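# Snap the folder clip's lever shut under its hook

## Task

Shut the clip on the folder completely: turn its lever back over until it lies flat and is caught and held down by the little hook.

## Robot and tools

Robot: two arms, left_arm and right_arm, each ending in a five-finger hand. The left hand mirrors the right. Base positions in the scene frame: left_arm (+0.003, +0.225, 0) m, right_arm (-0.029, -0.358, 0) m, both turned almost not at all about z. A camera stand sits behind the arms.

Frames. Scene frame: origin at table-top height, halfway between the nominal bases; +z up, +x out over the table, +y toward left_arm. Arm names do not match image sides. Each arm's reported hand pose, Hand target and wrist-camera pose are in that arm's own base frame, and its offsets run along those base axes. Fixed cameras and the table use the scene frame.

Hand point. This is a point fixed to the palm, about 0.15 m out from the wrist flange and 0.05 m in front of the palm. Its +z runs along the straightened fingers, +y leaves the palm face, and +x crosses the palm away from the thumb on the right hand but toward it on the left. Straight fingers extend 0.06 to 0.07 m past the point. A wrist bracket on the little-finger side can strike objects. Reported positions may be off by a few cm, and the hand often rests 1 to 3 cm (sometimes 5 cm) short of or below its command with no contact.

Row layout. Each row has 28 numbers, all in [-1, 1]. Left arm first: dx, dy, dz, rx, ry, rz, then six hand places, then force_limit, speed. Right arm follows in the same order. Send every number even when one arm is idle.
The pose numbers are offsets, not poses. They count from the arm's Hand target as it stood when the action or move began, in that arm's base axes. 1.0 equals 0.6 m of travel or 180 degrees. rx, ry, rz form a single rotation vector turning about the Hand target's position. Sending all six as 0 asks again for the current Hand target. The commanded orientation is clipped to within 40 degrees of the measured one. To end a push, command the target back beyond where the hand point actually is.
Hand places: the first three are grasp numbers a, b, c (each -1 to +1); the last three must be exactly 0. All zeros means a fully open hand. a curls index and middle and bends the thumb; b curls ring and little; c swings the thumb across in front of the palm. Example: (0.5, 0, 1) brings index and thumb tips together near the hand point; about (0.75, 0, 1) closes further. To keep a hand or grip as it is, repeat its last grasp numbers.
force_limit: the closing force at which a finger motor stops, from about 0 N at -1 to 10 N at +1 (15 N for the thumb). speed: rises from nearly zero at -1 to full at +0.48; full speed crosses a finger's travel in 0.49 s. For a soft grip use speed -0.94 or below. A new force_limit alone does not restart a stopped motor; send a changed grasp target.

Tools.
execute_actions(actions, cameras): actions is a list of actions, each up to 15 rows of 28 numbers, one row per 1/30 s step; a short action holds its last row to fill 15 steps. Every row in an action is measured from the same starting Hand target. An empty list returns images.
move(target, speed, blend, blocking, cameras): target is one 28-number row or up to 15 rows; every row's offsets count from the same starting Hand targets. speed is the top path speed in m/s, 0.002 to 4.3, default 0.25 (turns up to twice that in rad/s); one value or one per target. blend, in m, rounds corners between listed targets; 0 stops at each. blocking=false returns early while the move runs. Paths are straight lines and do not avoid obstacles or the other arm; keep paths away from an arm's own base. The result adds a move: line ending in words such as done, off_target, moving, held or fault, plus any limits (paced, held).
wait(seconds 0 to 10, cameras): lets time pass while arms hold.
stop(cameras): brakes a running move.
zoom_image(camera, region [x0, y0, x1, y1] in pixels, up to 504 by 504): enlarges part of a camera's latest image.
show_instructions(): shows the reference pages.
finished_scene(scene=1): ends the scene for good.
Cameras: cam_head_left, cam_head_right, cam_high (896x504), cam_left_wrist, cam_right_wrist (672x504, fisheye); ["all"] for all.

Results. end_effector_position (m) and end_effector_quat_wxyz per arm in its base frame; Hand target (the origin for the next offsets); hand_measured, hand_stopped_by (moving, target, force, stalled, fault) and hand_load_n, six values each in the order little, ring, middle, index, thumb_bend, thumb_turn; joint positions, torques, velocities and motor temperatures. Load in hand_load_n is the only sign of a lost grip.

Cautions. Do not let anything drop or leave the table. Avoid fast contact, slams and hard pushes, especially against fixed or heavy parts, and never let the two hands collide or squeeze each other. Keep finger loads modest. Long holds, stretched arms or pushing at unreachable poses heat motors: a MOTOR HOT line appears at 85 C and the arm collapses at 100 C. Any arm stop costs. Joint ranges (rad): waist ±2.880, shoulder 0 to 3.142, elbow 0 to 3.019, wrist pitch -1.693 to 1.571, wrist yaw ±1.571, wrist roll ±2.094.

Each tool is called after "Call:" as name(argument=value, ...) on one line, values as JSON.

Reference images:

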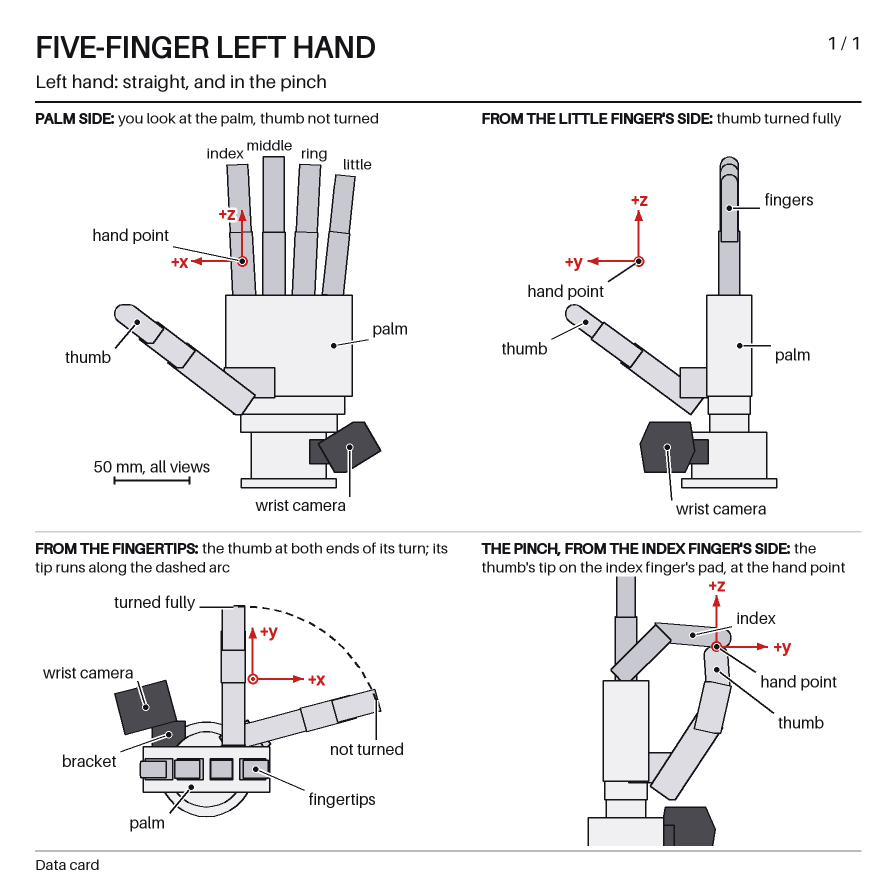

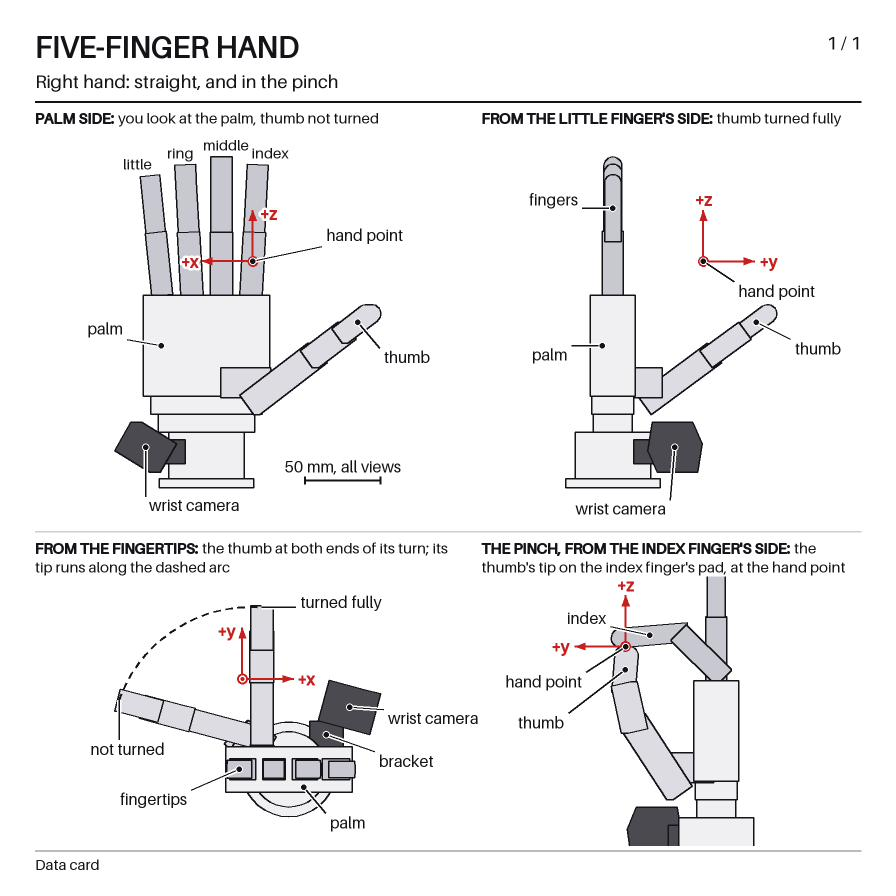

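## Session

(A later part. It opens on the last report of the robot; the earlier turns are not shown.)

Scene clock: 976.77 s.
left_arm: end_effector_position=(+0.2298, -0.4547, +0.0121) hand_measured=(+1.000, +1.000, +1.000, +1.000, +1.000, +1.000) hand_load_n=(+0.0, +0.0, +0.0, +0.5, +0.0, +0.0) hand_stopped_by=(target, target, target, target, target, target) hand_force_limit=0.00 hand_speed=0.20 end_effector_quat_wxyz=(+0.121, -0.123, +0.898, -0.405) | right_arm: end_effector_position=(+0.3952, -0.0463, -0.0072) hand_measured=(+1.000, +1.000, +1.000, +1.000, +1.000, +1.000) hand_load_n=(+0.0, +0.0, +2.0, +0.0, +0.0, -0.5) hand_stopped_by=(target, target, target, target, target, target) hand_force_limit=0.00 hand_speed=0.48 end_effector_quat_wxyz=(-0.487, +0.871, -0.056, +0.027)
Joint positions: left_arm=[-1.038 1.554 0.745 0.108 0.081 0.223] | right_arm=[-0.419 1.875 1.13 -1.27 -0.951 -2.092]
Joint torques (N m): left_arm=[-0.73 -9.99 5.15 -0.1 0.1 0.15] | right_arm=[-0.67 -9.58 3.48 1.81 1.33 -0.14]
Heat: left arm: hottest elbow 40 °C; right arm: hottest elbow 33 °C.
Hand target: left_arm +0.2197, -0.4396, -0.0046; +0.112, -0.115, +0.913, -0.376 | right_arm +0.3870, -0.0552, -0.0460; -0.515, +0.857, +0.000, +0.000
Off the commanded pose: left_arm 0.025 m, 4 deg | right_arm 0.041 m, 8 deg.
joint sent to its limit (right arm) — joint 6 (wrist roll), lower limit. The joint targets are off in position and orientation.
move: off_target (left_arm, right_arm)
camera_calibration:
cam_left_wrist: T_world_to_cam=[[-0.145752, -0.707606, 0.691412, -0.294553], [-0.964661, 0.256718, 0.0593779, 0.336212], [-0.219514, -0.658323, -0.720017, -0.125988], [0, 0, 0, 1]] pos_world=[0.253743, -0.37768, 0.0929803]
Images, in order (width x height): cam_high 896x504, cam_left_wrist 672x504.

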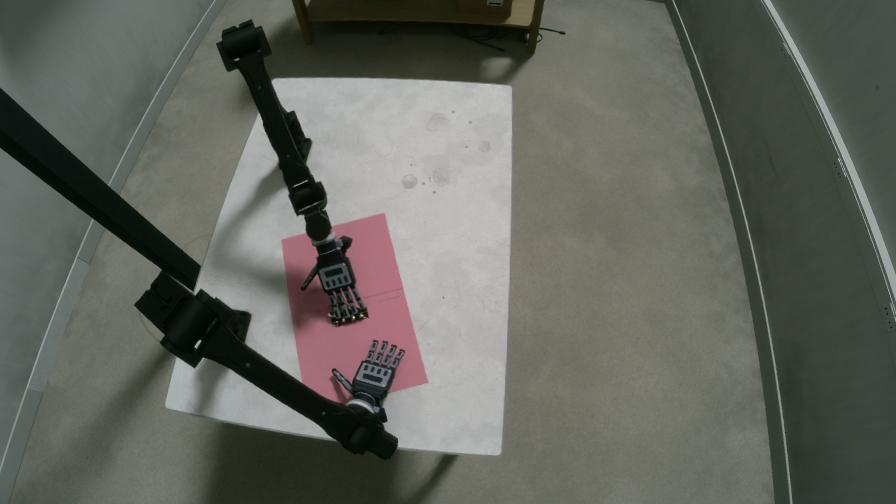

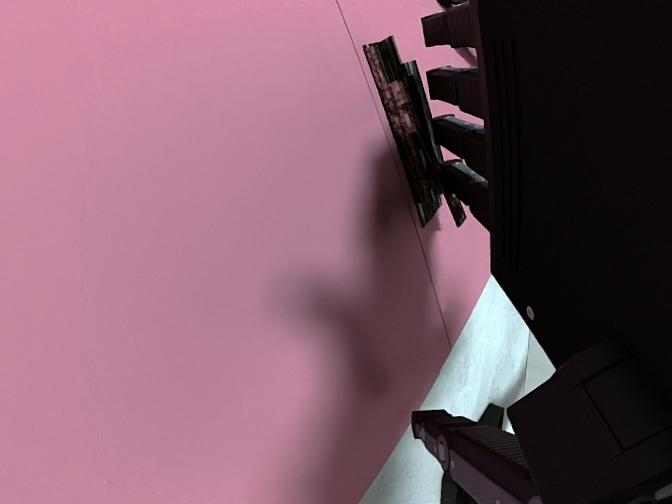

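Call:
move(target=[[0,0,0.05,0,0,0,0,0,0,0,0,0,0,0.2,0,0,0,0,0,0,0,0,0,0,0,0,0,0.48],[-0.01,0.025,0.075,0,0,0,0,0,0,0,0,0,0,0.2,0,0,0,0,0,0,0,0,0,0,0,0,0,0.48]], speed=0.1, cameras=["cam_high","cam_left_wrist"])

Call:
zoom_image(camera="cam_left_wrist", region=[320, 20, 500, 260])

Call:
zoom_image(camera="cam_high", region=[310, 260, 410, 350])

Scene clock: 982.27 s.
left_arm: end_effector_position=(+0.2132, -0.4230, +0.0351) hand_measured=(+1.000, +1.000, +1.000, +1.000, +1.000, +1.000) hand_load_n=(+0.0, +0.0, +0.0, +0.0, +0.0, -0.5) hand_stopped_by=(target, target, target, target, target, target) hand_force_limit=0.00 hand_speed=0.20 end_effector_quat_wxyz=(+0.109, -0.124, +0.913, -0.374) | right_arm: end_effector_position=(+0.3952, -0.0463, -0.0073) hand_measured=(+1.000, +1.000, +1.000, +1.000, +1.000, +1.000) hand_load_n=(+0.0, +0.0, +2.0, +0.0, +0.0, +0.0) hand_stopped_by=(target, target, target, target, target, target) hand_force_limit=0.00 hand_speed=0.48 end_effector_quat_wxyz=(-0.487, +0.871, -0.056, +0.028)
Joint positions: left_arm=[-1.034 1.432 0.729 -0.071 0.084 0.23] | right_arm=[-0.419 1.875 1.13 -1.269 -0.951 -2.092]
Joint torques (N m): left_arm=[-0.32 -11.11 7.17 0.77 0.17 0.09] | right_arm=[-0.73 -9.29 3.47 1.92 1.27 -0.1]
Heat: left arm: hottest elbow 40 °C; right arm: hottest elbow 33 °C.
Hand target: left_arm +0.2137, -0.4246, +0.0404; +0.112, -0.115, +0.913, -0.376 | right_arm +0.3870, -0.0551, -0.0460; -0.515, +0.857, +0.000, +0.000
Off the commanded pose: left_arm 0.006 m, 1 deg | right_arm 0.041 m, 8 deg.
joint sent to its limit (right arm) — joint 6 (wrist roll), lower limit. The joint targets are off in position and orientation.
move: off_target (right_arm)
camera_calibration:
cam_left_wrist: T_world_to_cam=[[-0.124974, -0.75026, 0.649224, -0.311298], [-0.961027, 0.254173, 0.108734, 0.30711], [-0.246594, -0.610333, -0.752785, -0.0650083], [0, 0, 0, 1]] pos_world=[0.240206, -0.351291, 0.119772]
Images, in order (width x height): cam_high 896x504, cam_left_wrist 672x504.

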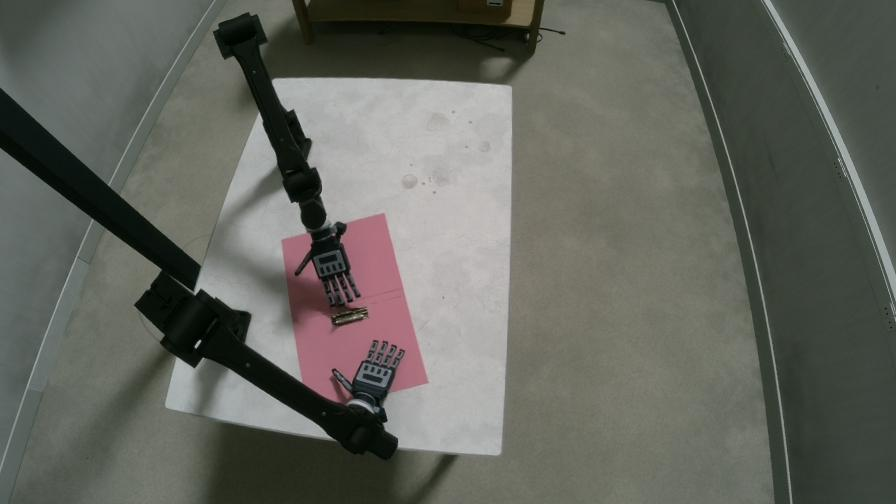

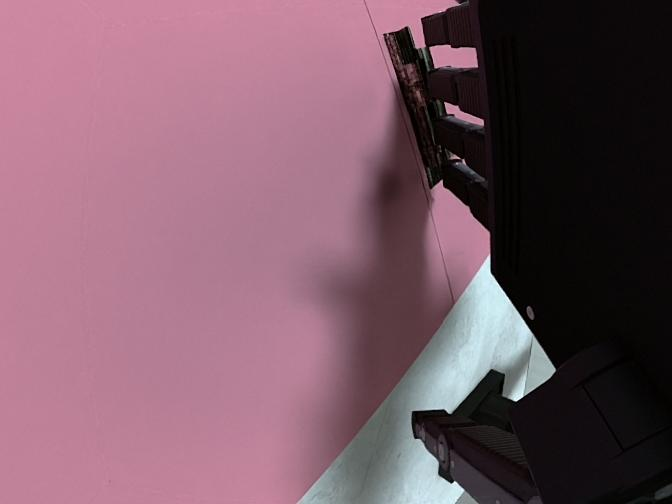

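Scaled by 2.100 from the camera's 672x504 image, which has a finer 960x720 frame.

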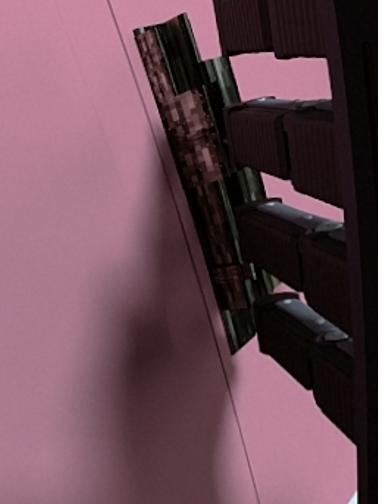

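Scaled by 5.040 from the camera's 896x504 image, which has a finer 1280x720 frame.

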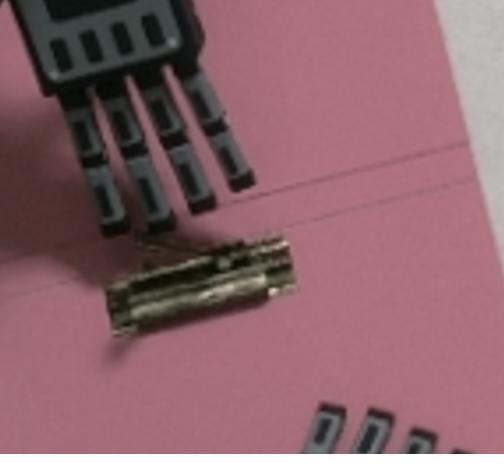

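Call:
execute_actions(actions=[])

Call:
zoom_image(camera="cam_high", region=[320, 285, 380, 335])

Call:
zoom_image(camera="cam_head_left", region=[450, 350, 550, 430])

Call:
zoom_image(camera="cam_right_wrist", region=[150, 150, 300, 350])

Scene clock: 988.40 s.
left_arm: end_effector_position=(+0.2133, -0.4230, +0.0350) hand_measured=(+1.000, +1.000, +1.000, +1.000, +1.000, +1.000) hand_load_n=(+0.0, -0.5, -0.5, +0.0, +0.0, +0.0) hand_stopped_by=(target, target, target, target, target, target) hand_force_limit=0.00 hand_speed=0.20 end_effector_quat_wxyz=(+0.109, -0.124, +0.913, -0.374) | right_arm: end_effector_position=(+0.3952, -0.0463, -0.0073) hand_measured=(+1.000, +1.000, +1.000, +1.000, +1.000, +1.000) hand_load_n=(+0.0, +0.0, +2.5, +0.0, +0.0, +0.0) hand_stopped_by=(target, target, target, target, target, target) hand_force_limit=0.00 hand_speed=0.48 end_effector_quat_wxyz=(-0.487, +0.871, -0.056, +0.028)
Joint positions: left_arm=[-1.034 1.432 0.729 -0.071 0.084 0.231] | right_arm=[-0.419 1.875 1.13 -1.269 -0.951 -2.092]
Joint velocities: within noise
Joint torques (N m): left_arm=[-0.67 -11.34 7.21 1.13 0.2 0.11] | right_arm=[-0.91 -9.35 3.58 1.91 1.34 -0.1]
Motor temperatures (°C): left_arm=[28 28 40 26 25 25] | right_arm=[23 31 33 27 29 25]
Heat: left arm: hottest elbow 40 °C; right arm: hottest elbow 33 °C.
Hand target: left_arm +0.2137, -0.4246, +0.0404; +0.112, -0.115, +0.913, -0.376 | right_arm +0.3870, -0.0551, -0.0460; -0.515, +0.857, +0.000, +0.000
Off the commanded pose: left_arm 0.006 m, 1 deg | right_arm 0.041 m, 8 deg.
camera_calibration:
cam_left_wrist: T_world_to_cam=[[-0.125374, -0.750306, 0.649093, -0.311191], [-0.960994, 0.254412, 0.108464, 0.307315], [-0.246518, -0.610176, -0.752937, -0.0649287], [0, 0, 0, 1]] pos_world=[0.240306, -0.351291, 0.119772]
cam_right_wrist: T_world_to_cam=[[0.165946, -0.563719, -0.809124, -0.0978018], [-0.912035, -0.399781, 0.0914761, 0.346096], [-0.375039, 0.72277, -0.580474, 0.289504], [0, 0, 0, 1]] pos_world=[0.440457, -0.126015, 0.0572564]

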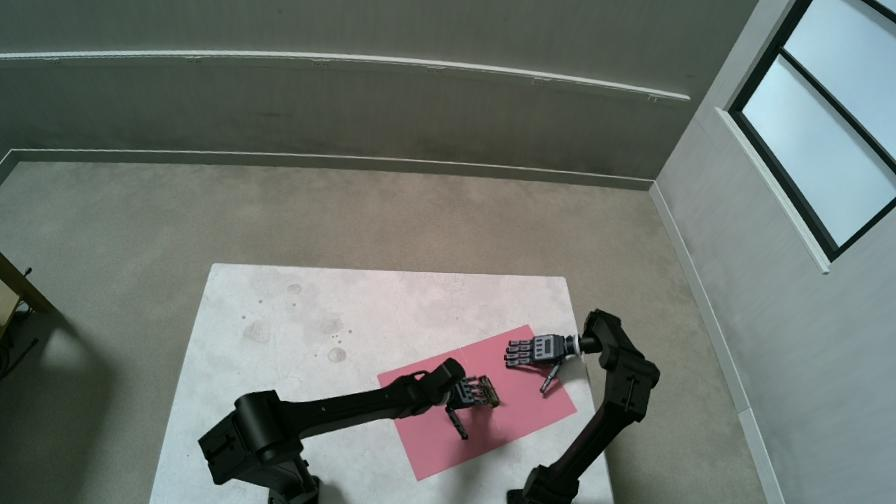

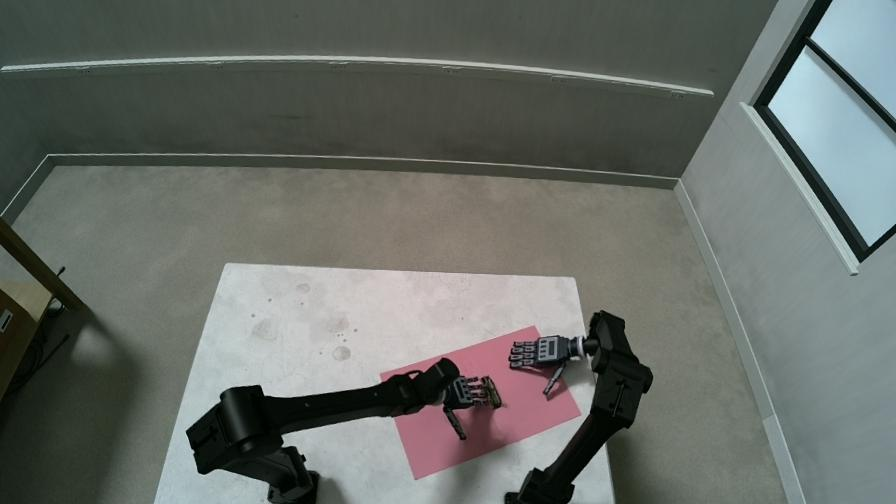

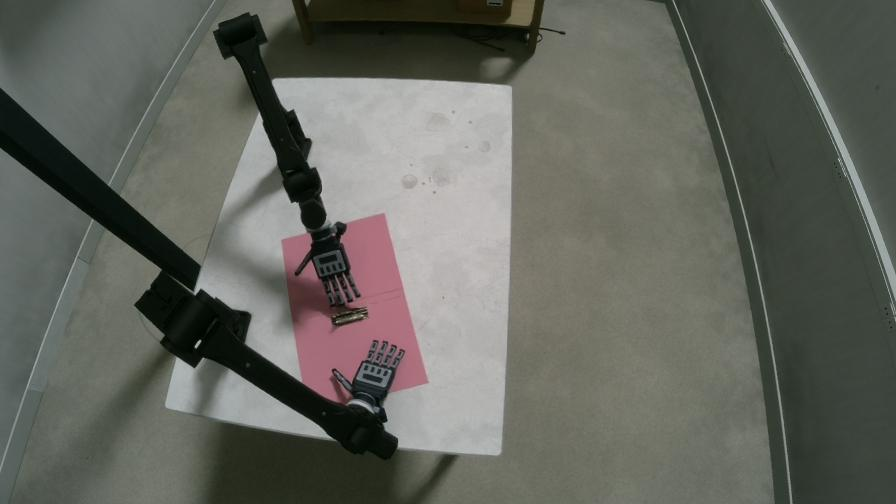

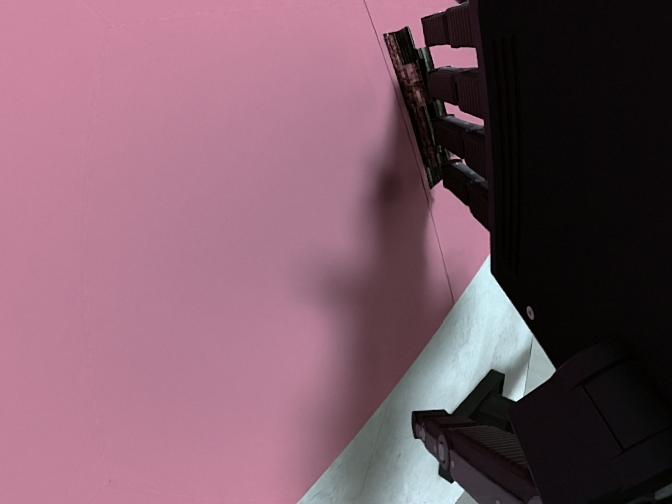

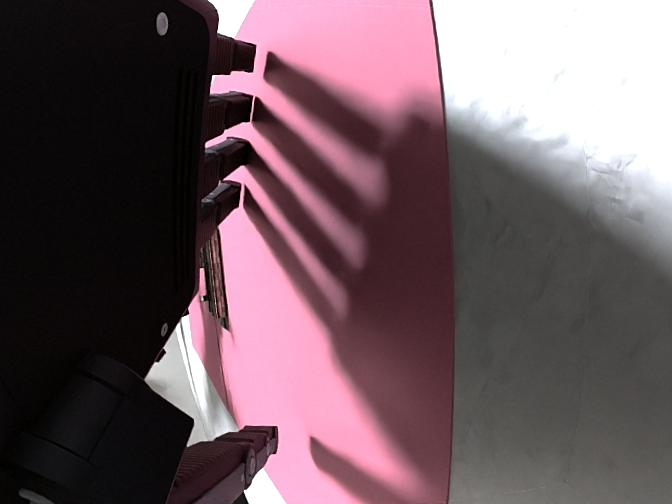

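Scaled by 8.400 from the camera's 896x504 image, which has a finer 1280x720 frame.

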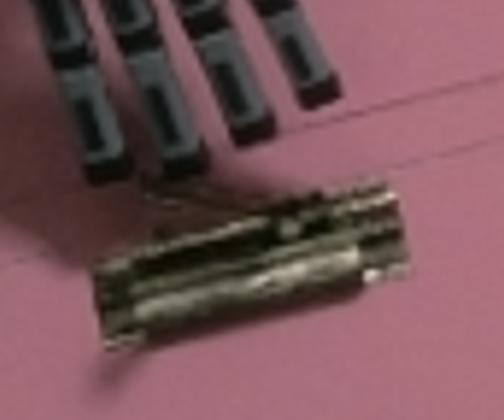

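Scaled by 5.040 from the camera's 896x504 image, which has a finer 1280x720 frame.

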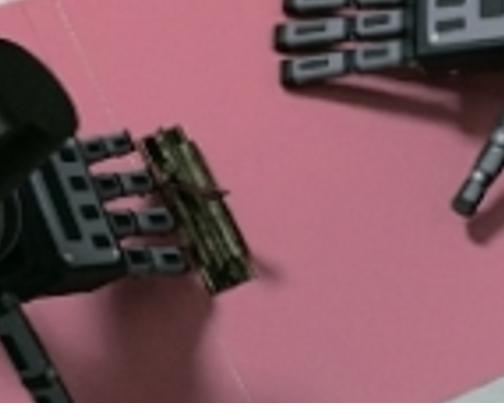

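Scaled by 2.520 from the camera's 672x504 image, which has a finer 960x720 frame.

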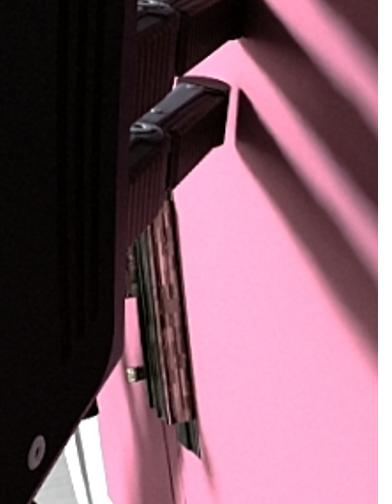

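Call:
move(target=[[0,0,0.0917,0,0,0,0,0,0,0,0,0,0,0.2,0,0,0,0,0,0,0,0,0,0,0,0,0,0.48],[0.0818,0.003,0.0917,0,0,0.0318,0,0,0,0,0,0,0,0.2,0,0,0,0,0,0,0,0,0,0,0,0,0,0.48],[0.0818,0.003,0.01,0,0,0.0318,0,0,0,0,0,0,0,0.2,0,0,0,0,0,0,0,0,0,0,0,0,0,0.48]], speed=[0.15,0.15,0.08], cameras=["cam_high","cam_left_wrist","cam_head_left"])

Call:
zoom_image(camera="cam_high", region=[310, 265, 390, 335])

Call:
zoom_image(camera="cam_left_wrist", region=[300, 20, 520, 260])

Scene clock: 1022.93 s.
left_arm: end_effector_position=(+0.2563, -0.4183, +0.0454) hand_measured=(+1.000, +1.000, +1.000, +1.000, +1.000, +1.000) hand_load_n=(+0.0, +0.0, +0.0, +0.0, -0.5, +0.0) hand_stopped_by=(target, target, target, target, target, target) hand_force_limit=0.00 hand_speed=0.20 end_effector_quat_wxyz=(+0.125, -0.161, +0.909, -0.363) | right_arm: end_effector_position=(+0.3952, -0.0463, -0.0073) hand_measured=(+1.000, +1.000, +1.000, +1.000, +1.000, +1.000) hand_load_n=(+0.0, +0.0, +2.5, +0.0, +0.0, +0.0) hand_stopped_by=(target, target, target, target, target, target) hand_force_limit=0.00 hand_speed=0.48 end_effector_quat_wxyz=(-0.487, +0.871, -0.056, +0.028)
Joint positions: left_arm=[-0.957 1.456 0.796 -0.126 0.075 0.231] | right_arm=[-0.419 1.875 1.13 -1.269 -0.951 -2.092]
Joint torques (N m): left_arm=[-0.97 -10.11 7.23 2.28 0.05 0.04] | right_arm=[-0.5 -9.29 3.48 1.77 1.3 -0.1]
Heat: left arm: hottest elbow 41 °C; right arm: hottest elbow 32 °C.
Hand target: left_arm +0.2628, -0.4227, +0.0464; +0.130, -0.161, +0.906, -0.370 | right_arm +0.3870, -0.0551, -0.0460; -0.515, +0.857, +0.000, +0.000
Off the commanded pose: left_arm 0.008 m, 1 deg | right_arm 0.041 m, 8 deg.
joint sent to its limit (right arm) — joint 6 (wrist roll), lower limit. The joint targets are off in position and orientation.
move: off_target (right_arm)
camera_calibration:
cam_left_wrist: T_world_to_cam=[[-0.0615387, -0.766729, 0.639014, -0.331842], [-0.978621, 0.172235, 0.112414, 0.316285], [-0.196251, -0.618435, -0.760936, -0.0596711], [0, 0, 0, 1]] pos_world=[0.277392, -0.345811, 0.131091]
Images, in order (width x height): cam_head_left 896x504, cam_high 896x504, cam_left_wrist 672x504.

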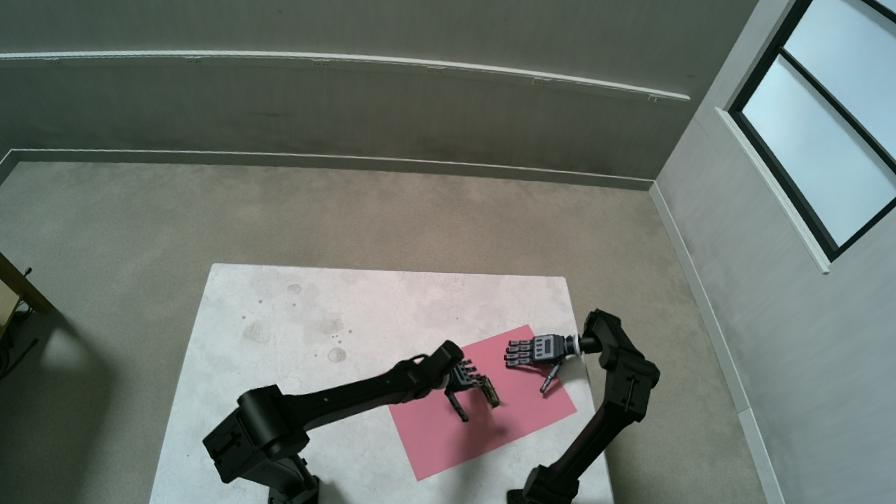

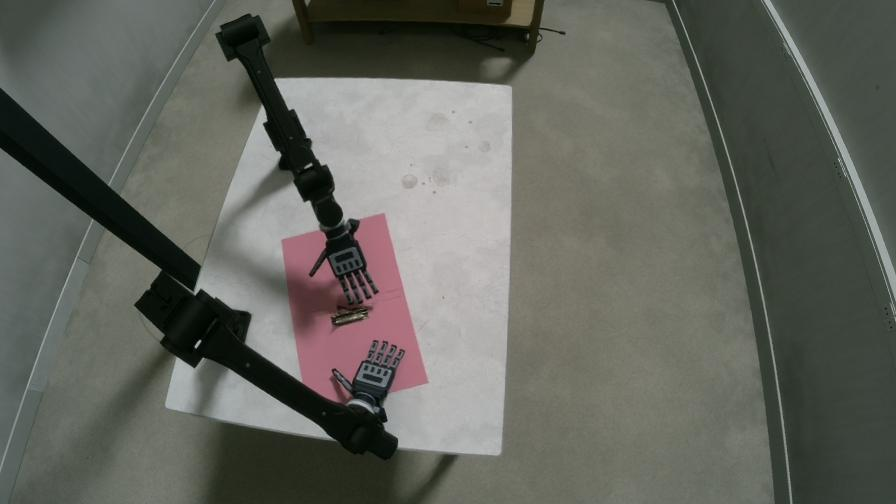

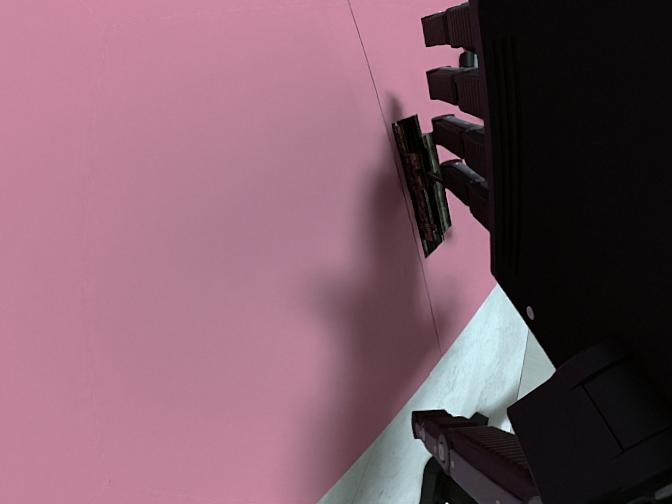

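Scaled by 6.300 from the camera's 896x504 image, which has a finer 1280x720 frame.

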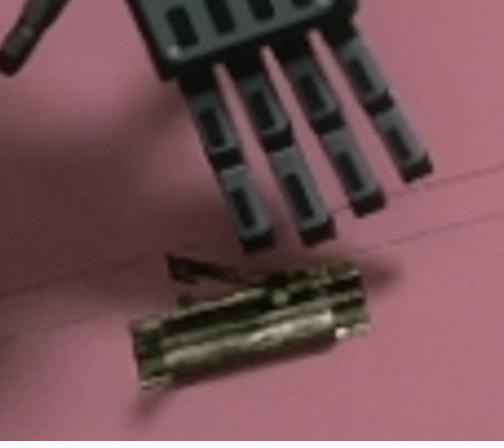

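Scaled by 2.100 from the camera's 672x504 image, which has a finer 960x720 frame.

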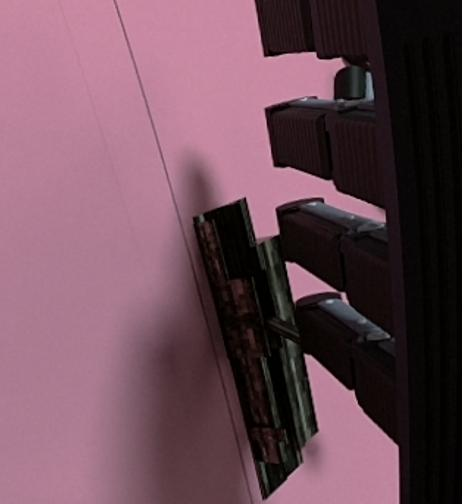

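Call:
move(target=[[-0.051,-0.0385,0,0,0,-0.02356,0,0,0,0,0,0,0,0.2,0,0,0,0,0,0,0,0,0,0,0,0,0,0.48],[-0.078,-0.0518,-0.0333,0,0,-0.035,0,0,0,0,0,0,0,0.2,0,0,0,0,0,0,0,0,0,0,0,0,0,0.48]], speed=[0.08,0.06], blend=[0.01,0], cameras=["cam_high","cam_left_wrist","cam_head_left"])

Call:
zoom_image(camera="cam_high", region=[310, 265, 390, 335])

Call:
zoom_image(camera="cam_left_wrist", region=[300, 20, 520, 260])

Scene clock: 1040.37 s.
left_arm: end_effector_position=(+0.2283, -0.4457, +0.0375) hand_measured=(+1.000, +1.000, +1.000, +1.000, +1.000, +1.000) hand_load_n=(+0.0, +0.0, +0.0, -1.5, +0.0, +0.0) hand_stopped_by=(target, target, target, target, target, target) hand_force_limit=0.00 hand_speed=0.20 end_effector_quat_wxyz=(+0.120, -0.125, +0.910, -0.378) | right_arm: end_effector_position=(+0.3971, -0.0477, -0.0077) hand_measured=(+1.000, +1.000, +1.000, +1.000, +1.000, +1.000) hand_load_n=(+0.0, +0.0, +2.5, +0.0, +0.0, -0.5) hand_stopped_by=(target, target, target, target, target, target) hand_force_limit=0.00 hand_speed=0.48 end_effector_quat_wxyz=(-0.486, +0.871, -0.056, +0.032)
Joint positions: left_arm=[-1.04 1.488 0.792 -0.062 0.063 0.231] | right_arm=[-0.421 1.875 1.13 -1.261 -0.954 -2.092]
Joint torques (N m): left_arm=[-2.49 -9.41 6.76 2.18 0.41 0.01] | right_arm=[-0.15 -9.7 3.54 1.51 1.46 -0.12]
Heat: left arm: hottest elbow 41 °C; right arm: hottest elbow 32 °C.
Hand target: left_arm +0.2160, -0.4539, +0.0264; +0.110, -0.111, +0.913, -0.376 | right_arm +0.3870, -0.0552, -0.0460; -0.515, +0.857, +0.000, +0.000
Off the commanded pose: left_arm 0.018 m, 2 deg | right_arm 0.040 m, 8 deg.
joint sent to its limit (right arm) — joint 6 (wrist roll), lower limit. The joint targets are off in position and orientation.
move: off_target (left_arm, right_arm)
camera_calibration:
cam_left_wrist: T_world_to_cam=[[-0.131673, -0.747443, 0.651147, -0.325401], [-0.965451, 0.245701, 0.0868068, 0.325116], [-0.224871, -0.61722, -0.753971, -0.0812983], [0, 0, 0, 1]] pos_world=[0.252756, -0.373279, 0.122365]
Images, in order (width x height): cam_head_left 896x504, cam_high 896x504, cam_left_wrist 672x504.

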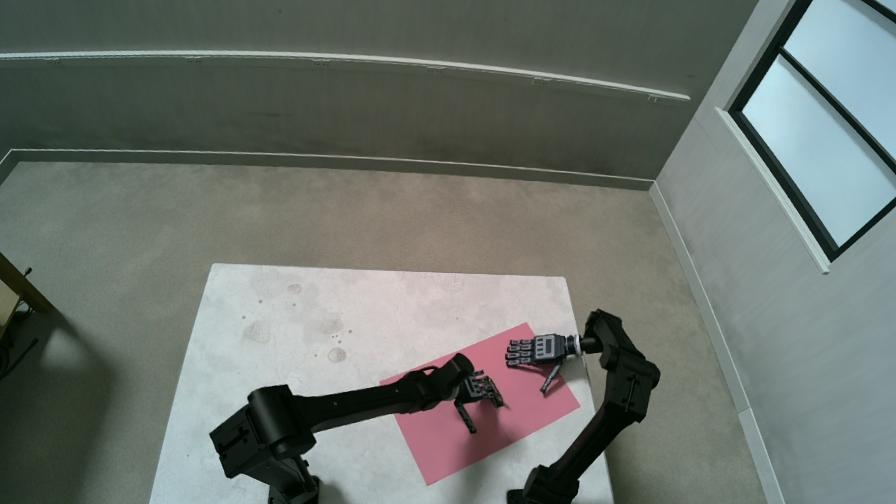

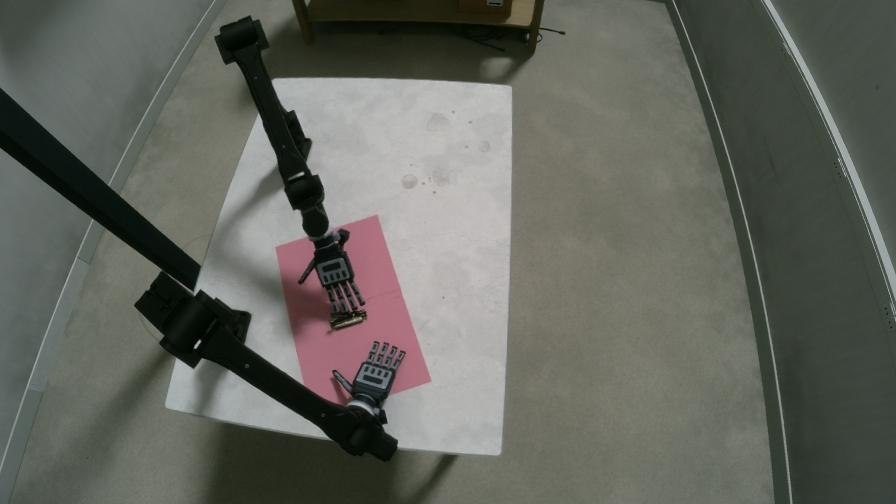

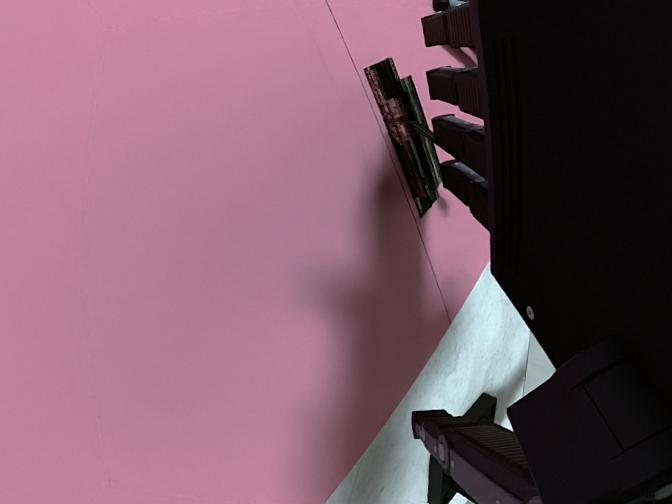

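Scaled by 6.300 from the camera's 896x504 image, which has a finer 1280x720 frame.

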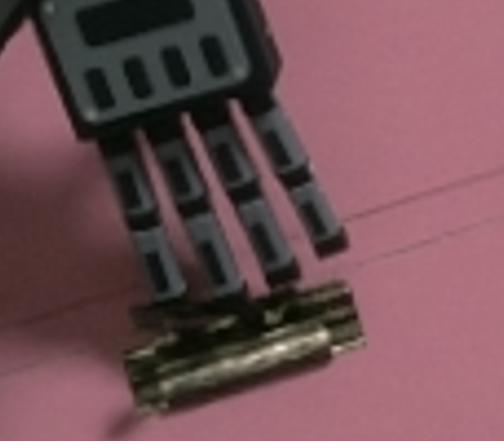

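Scaled by 2.100 from the camera's 672x504 image, which has a finer 960x720 frame.

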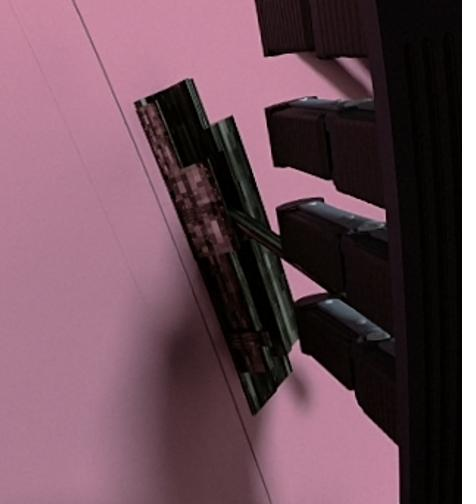

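Call:
move(target=[[-0.017,0.047,0.0067,0,0,0,0,0,0,0,0,0,0,0.2,0,0,0,0,0,0,0,0,0,0,0,0,0,0.48],[0.0588,0.089,0.1,0,0,0.035,0,0,0,0,0,0,0,0.2,0,0,0,0,0,0,0,0,0,0,0,0,0,0.48],[0.0843,0.0185,0.1,0,0,0.035,0,0,0,0,0,0,0,0.2,0,0,0,0,0,0,0,0,0,0,0,0,0,0.48]], speed=[0.1,0.15,0.15], blend=[0,0.01,0], cameras=["cam_high","cam_left_wrist","cam_head_left"])

Call:
zoom_image(camera="cam_high", region=[310, 265, 390, 335])

Call:
zoom_image(camera="cam_left_wrist", region=[300, 20, 520, 260])

Scene clock: 1050.60 s.
left_arm: end_effector_position=(+0.2595, -0.4223, +0.0680) hand_measured=(+1.000, +1.000, +1.000, +1.000, +1.000, +1.000) hand_load_n=(+0.5, +0.0, +0.0, +0.0, +0.0, +0.0) hand_stopped_by=(target, target, target, target, target, target) hand_force_limit=0.00 hand_speed=0.20 end_effector_quat_wxyz=(+0.127, -0.163, +0.912, -0.355) | right_arm: end_effector_position=(+0.3971, -0.0477, -0.0077) hand_measured=(+1.000, +1.000, +1.000, +1.000, +1.000, +1.000) hand_load_n=(+0.0, +0.0, +2.0, +0.0, +0.0, +0.0) hand_stopped_by=(target, target, target, target, target, target) hand_force_limit=0.00 hand_speed=0.48 end_effector_quat_wxyz=(-0.486, +0.871, -0.056, +0.032)
Joint positions: left_arm=[-0.962 1.432 0.85 -0.218 0.063 0.231] | right_arm=[-0.421 1.875 1.13 -1.261 -0.954 -2.092]
Joint torques (N m): left_arm=[-2.02 -10.05 10.99 1.07 -0.05 -0.14] | right_arm=[-1.08 -9.41 3.52 1.58 1.43 -0.12]
Heat: left arm: hottest elbow 42 °C; right arm: hottest elbow 32 °C.
Hand target: left_arm +0.2666, -0.4428, +0.0864; +0.130, -0.161, +0.906, -0.370 | right_arm +0.3870, -0.0552, -0.0460; -0.515, +0.857, +0.000, +0.000
Off the commanded pose: left_arm 0.028 m, 2 deg | right_arm 0.040 m, 8 deg.
joint sent to its limit (right arm) — joint 6 (wrist roll), lower limit. The joint targets are off in position and orientation.
move: off_target (left_arm, right_arm)
camera_calibration:
cam_left_wrist: T_world_to_cam=[[-0.0578222, -0.777177, 0.62662, -0.3537], [-0.979381, 0.165862, 0.115339, 0.314891], [-0.193571, -0.60703, -0.770743, -0.0395763], [0, 0, 0, 1]] pos_world=[0.280286, -0.35114, 0.154813]
Images, in order (width x height): cam_head_left 896x504, cam_high 896x504, cam_left_wrist 672x504.

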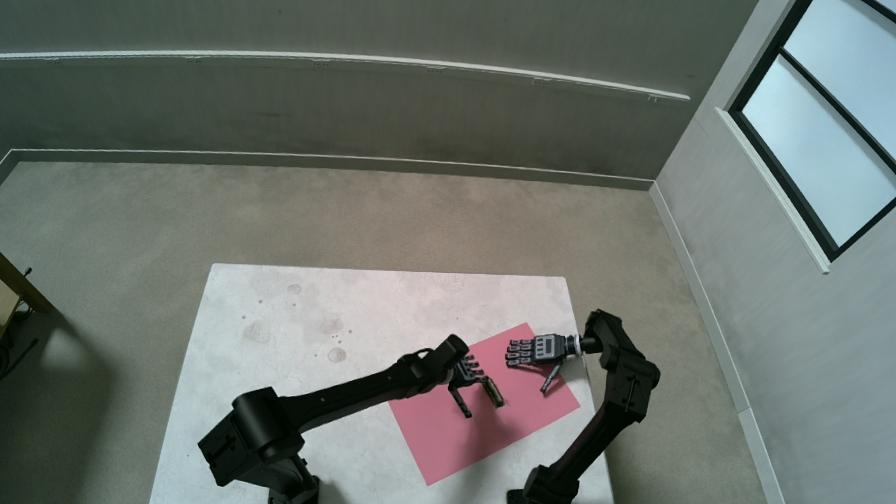

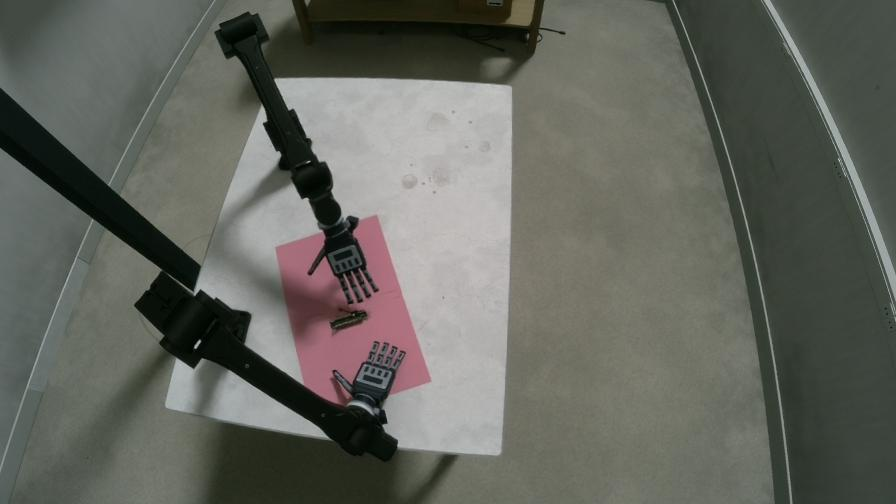

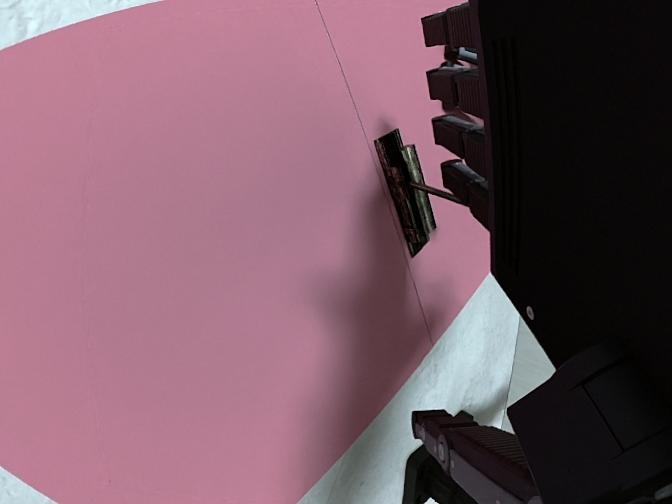

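Scaled by 6.300 from the camera's 896x504 image, which has a finer 1280x720 frame.

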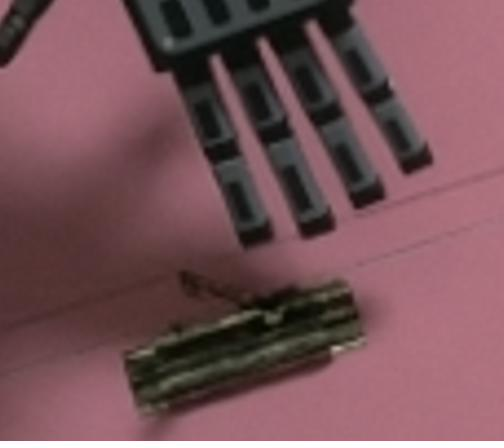

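Scaled by 2.100 from the camera's 672x504 image, which has a finer 960x720 frame.

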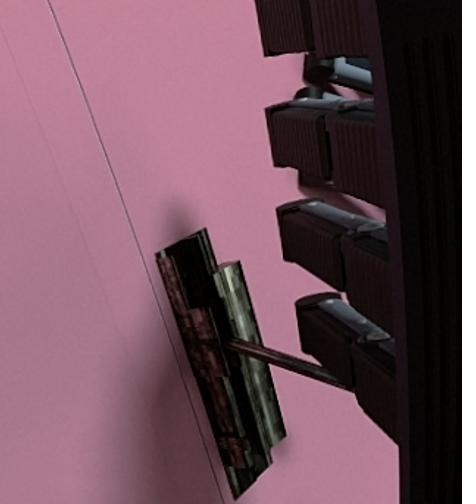

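Call:
move(target=[[0.0108,-0.0298,0,0,0,0,0,0,0,0,0,0,0,0.2,0,0,0,0,0,0,0,0,0,0,0,0,0,0.48],[0.0108,-0.0298,-0.06,0,0,0,0,0,0,0,0,0,0,0.2,0,0,0,0,0,0,0,0,0,0,0,0,0,0.48]], speed=0.08, cameras=["cam_high","cam_left_wrist"])

Call:
zoom_image(camera="cam_high", region=[310, 265, 390, 335])

Call:
zoom_image(camera="cam_left_wrist", region=[300, 20, 520, 260])

Scene clock: 1065.20 s.
left_arm: end_effector_position=(+0.2726, -0.4488, +0.0473) hand_measured=(+1.000, +1.000, +1.000, +1.000, +1.000, +1.000) hand_load_n=(+0.0, +0.0, +0.0, +0.0, +0.0, +0.0) hand_stopped_by=(target, target, target, target, target, target) hand_force_limit=0.00 hand_speed=0.20 end_effector_quat_wxyz=(+0.130, -0.159, +0.911, -0.359) | right_arm: end_effector_position=(+0.3971, -0.0477, -0.0077) hand_measured=(+1.000, +1.000, +1.000, +1.000, +1.000, +1.000) hand_load_n=(+0.0, +0.0, +2.0, +0.0, +0.0, -0.5) hand_stopped_by=(target, target, target, target, target, target) hand_force_limit=0.00 hand_speed=0.48 end_effector_quat_wxyz=(-0.486, +0.871, -0.056, +0.032)
Joint positions: left_arm=[-0.973 1.536 0.896 -0.15 0.055 0.229] | right_arm=[-0.421 1.875 1.13 -1.261 -0.954 -2.092]
Joint torques (N m): left_arm=[-1.03 -10.99 7.9 2.14 -0.1 -0.17] | right_arm=[-0.44 -9 3.41 1.48 1.42 -0.18]
Motor temperatures (°C): left_arm=[28 28 47 26 25 25] | right_arm=[23 31 32 27 31 25]
Heat: left arm: hottest elbow 47 °C; right arm: hottest elbow 32 °C.
Hand target: left_arm +0.2731, -0.4606, +0.0504; +0.130, -0.161, +0.906, -0.370 | right_arm +0.3870, -0.0552, -0.0460; -0.515, +0.857, +0.000, +0.000
Off the commanded pose: left_arm 0.012 m, 1 deg | right_arm 0.040 m, 8 deg.
joint sent to its limit (right arm) — joint 6 (wrist roll), lower limit. The joint targets are off in position and orientation.
move: off_target (left_arm, right_arm)
camera_calibration:
cam_left_wrist: T_world_to_cam=[[-0.0670154, -0.773552, 0.63018, -0.356558], [-0.979585, 0.170989, 0.105719, 0.337341], [-0.189533, -0.61023, -0.769218, -0.0716659], [0, 0, 0, 1]] pos_world=[0.292976, -0.37723, 0.133905]
Images, in order (width x height): cam_high 896x504, cam_left_wrist 672x504.

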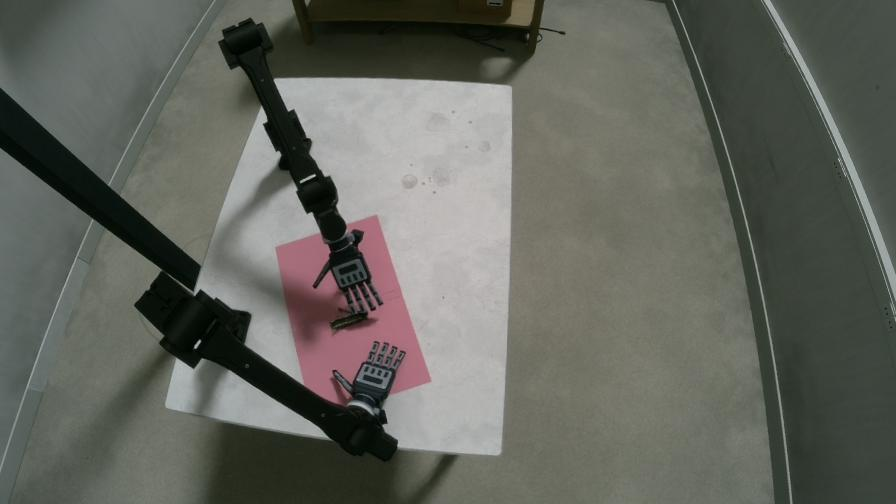

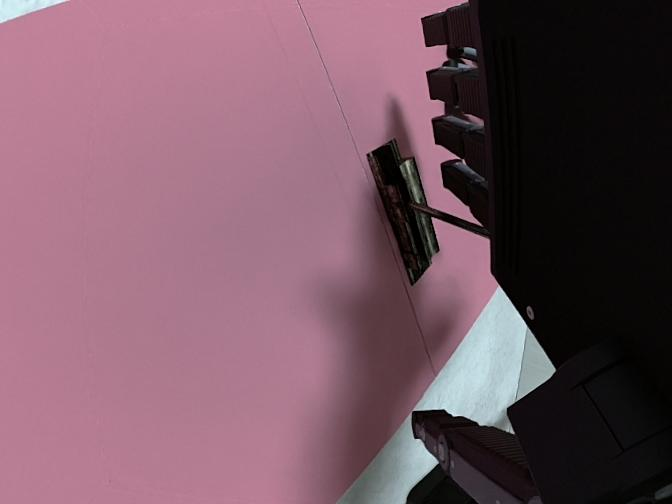

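Scaled by 6.300 from the camera's 896x504 image, which has a finer 1280x720 frame.

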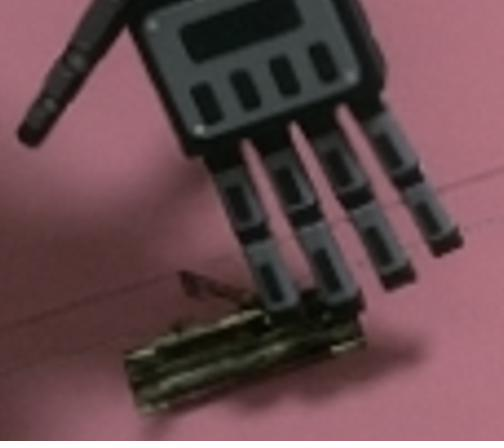

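Scaled by 2.100 from the camera's 672x504 image, which has a finer 960x720 frame.

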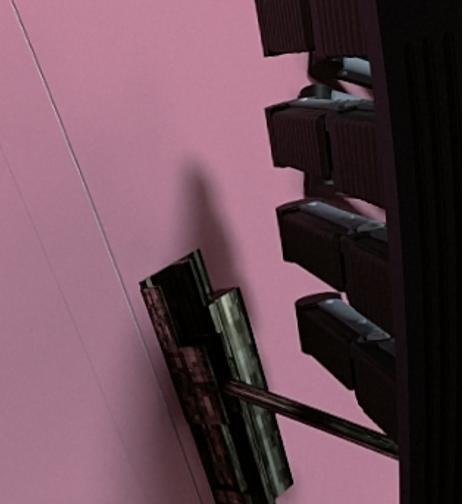

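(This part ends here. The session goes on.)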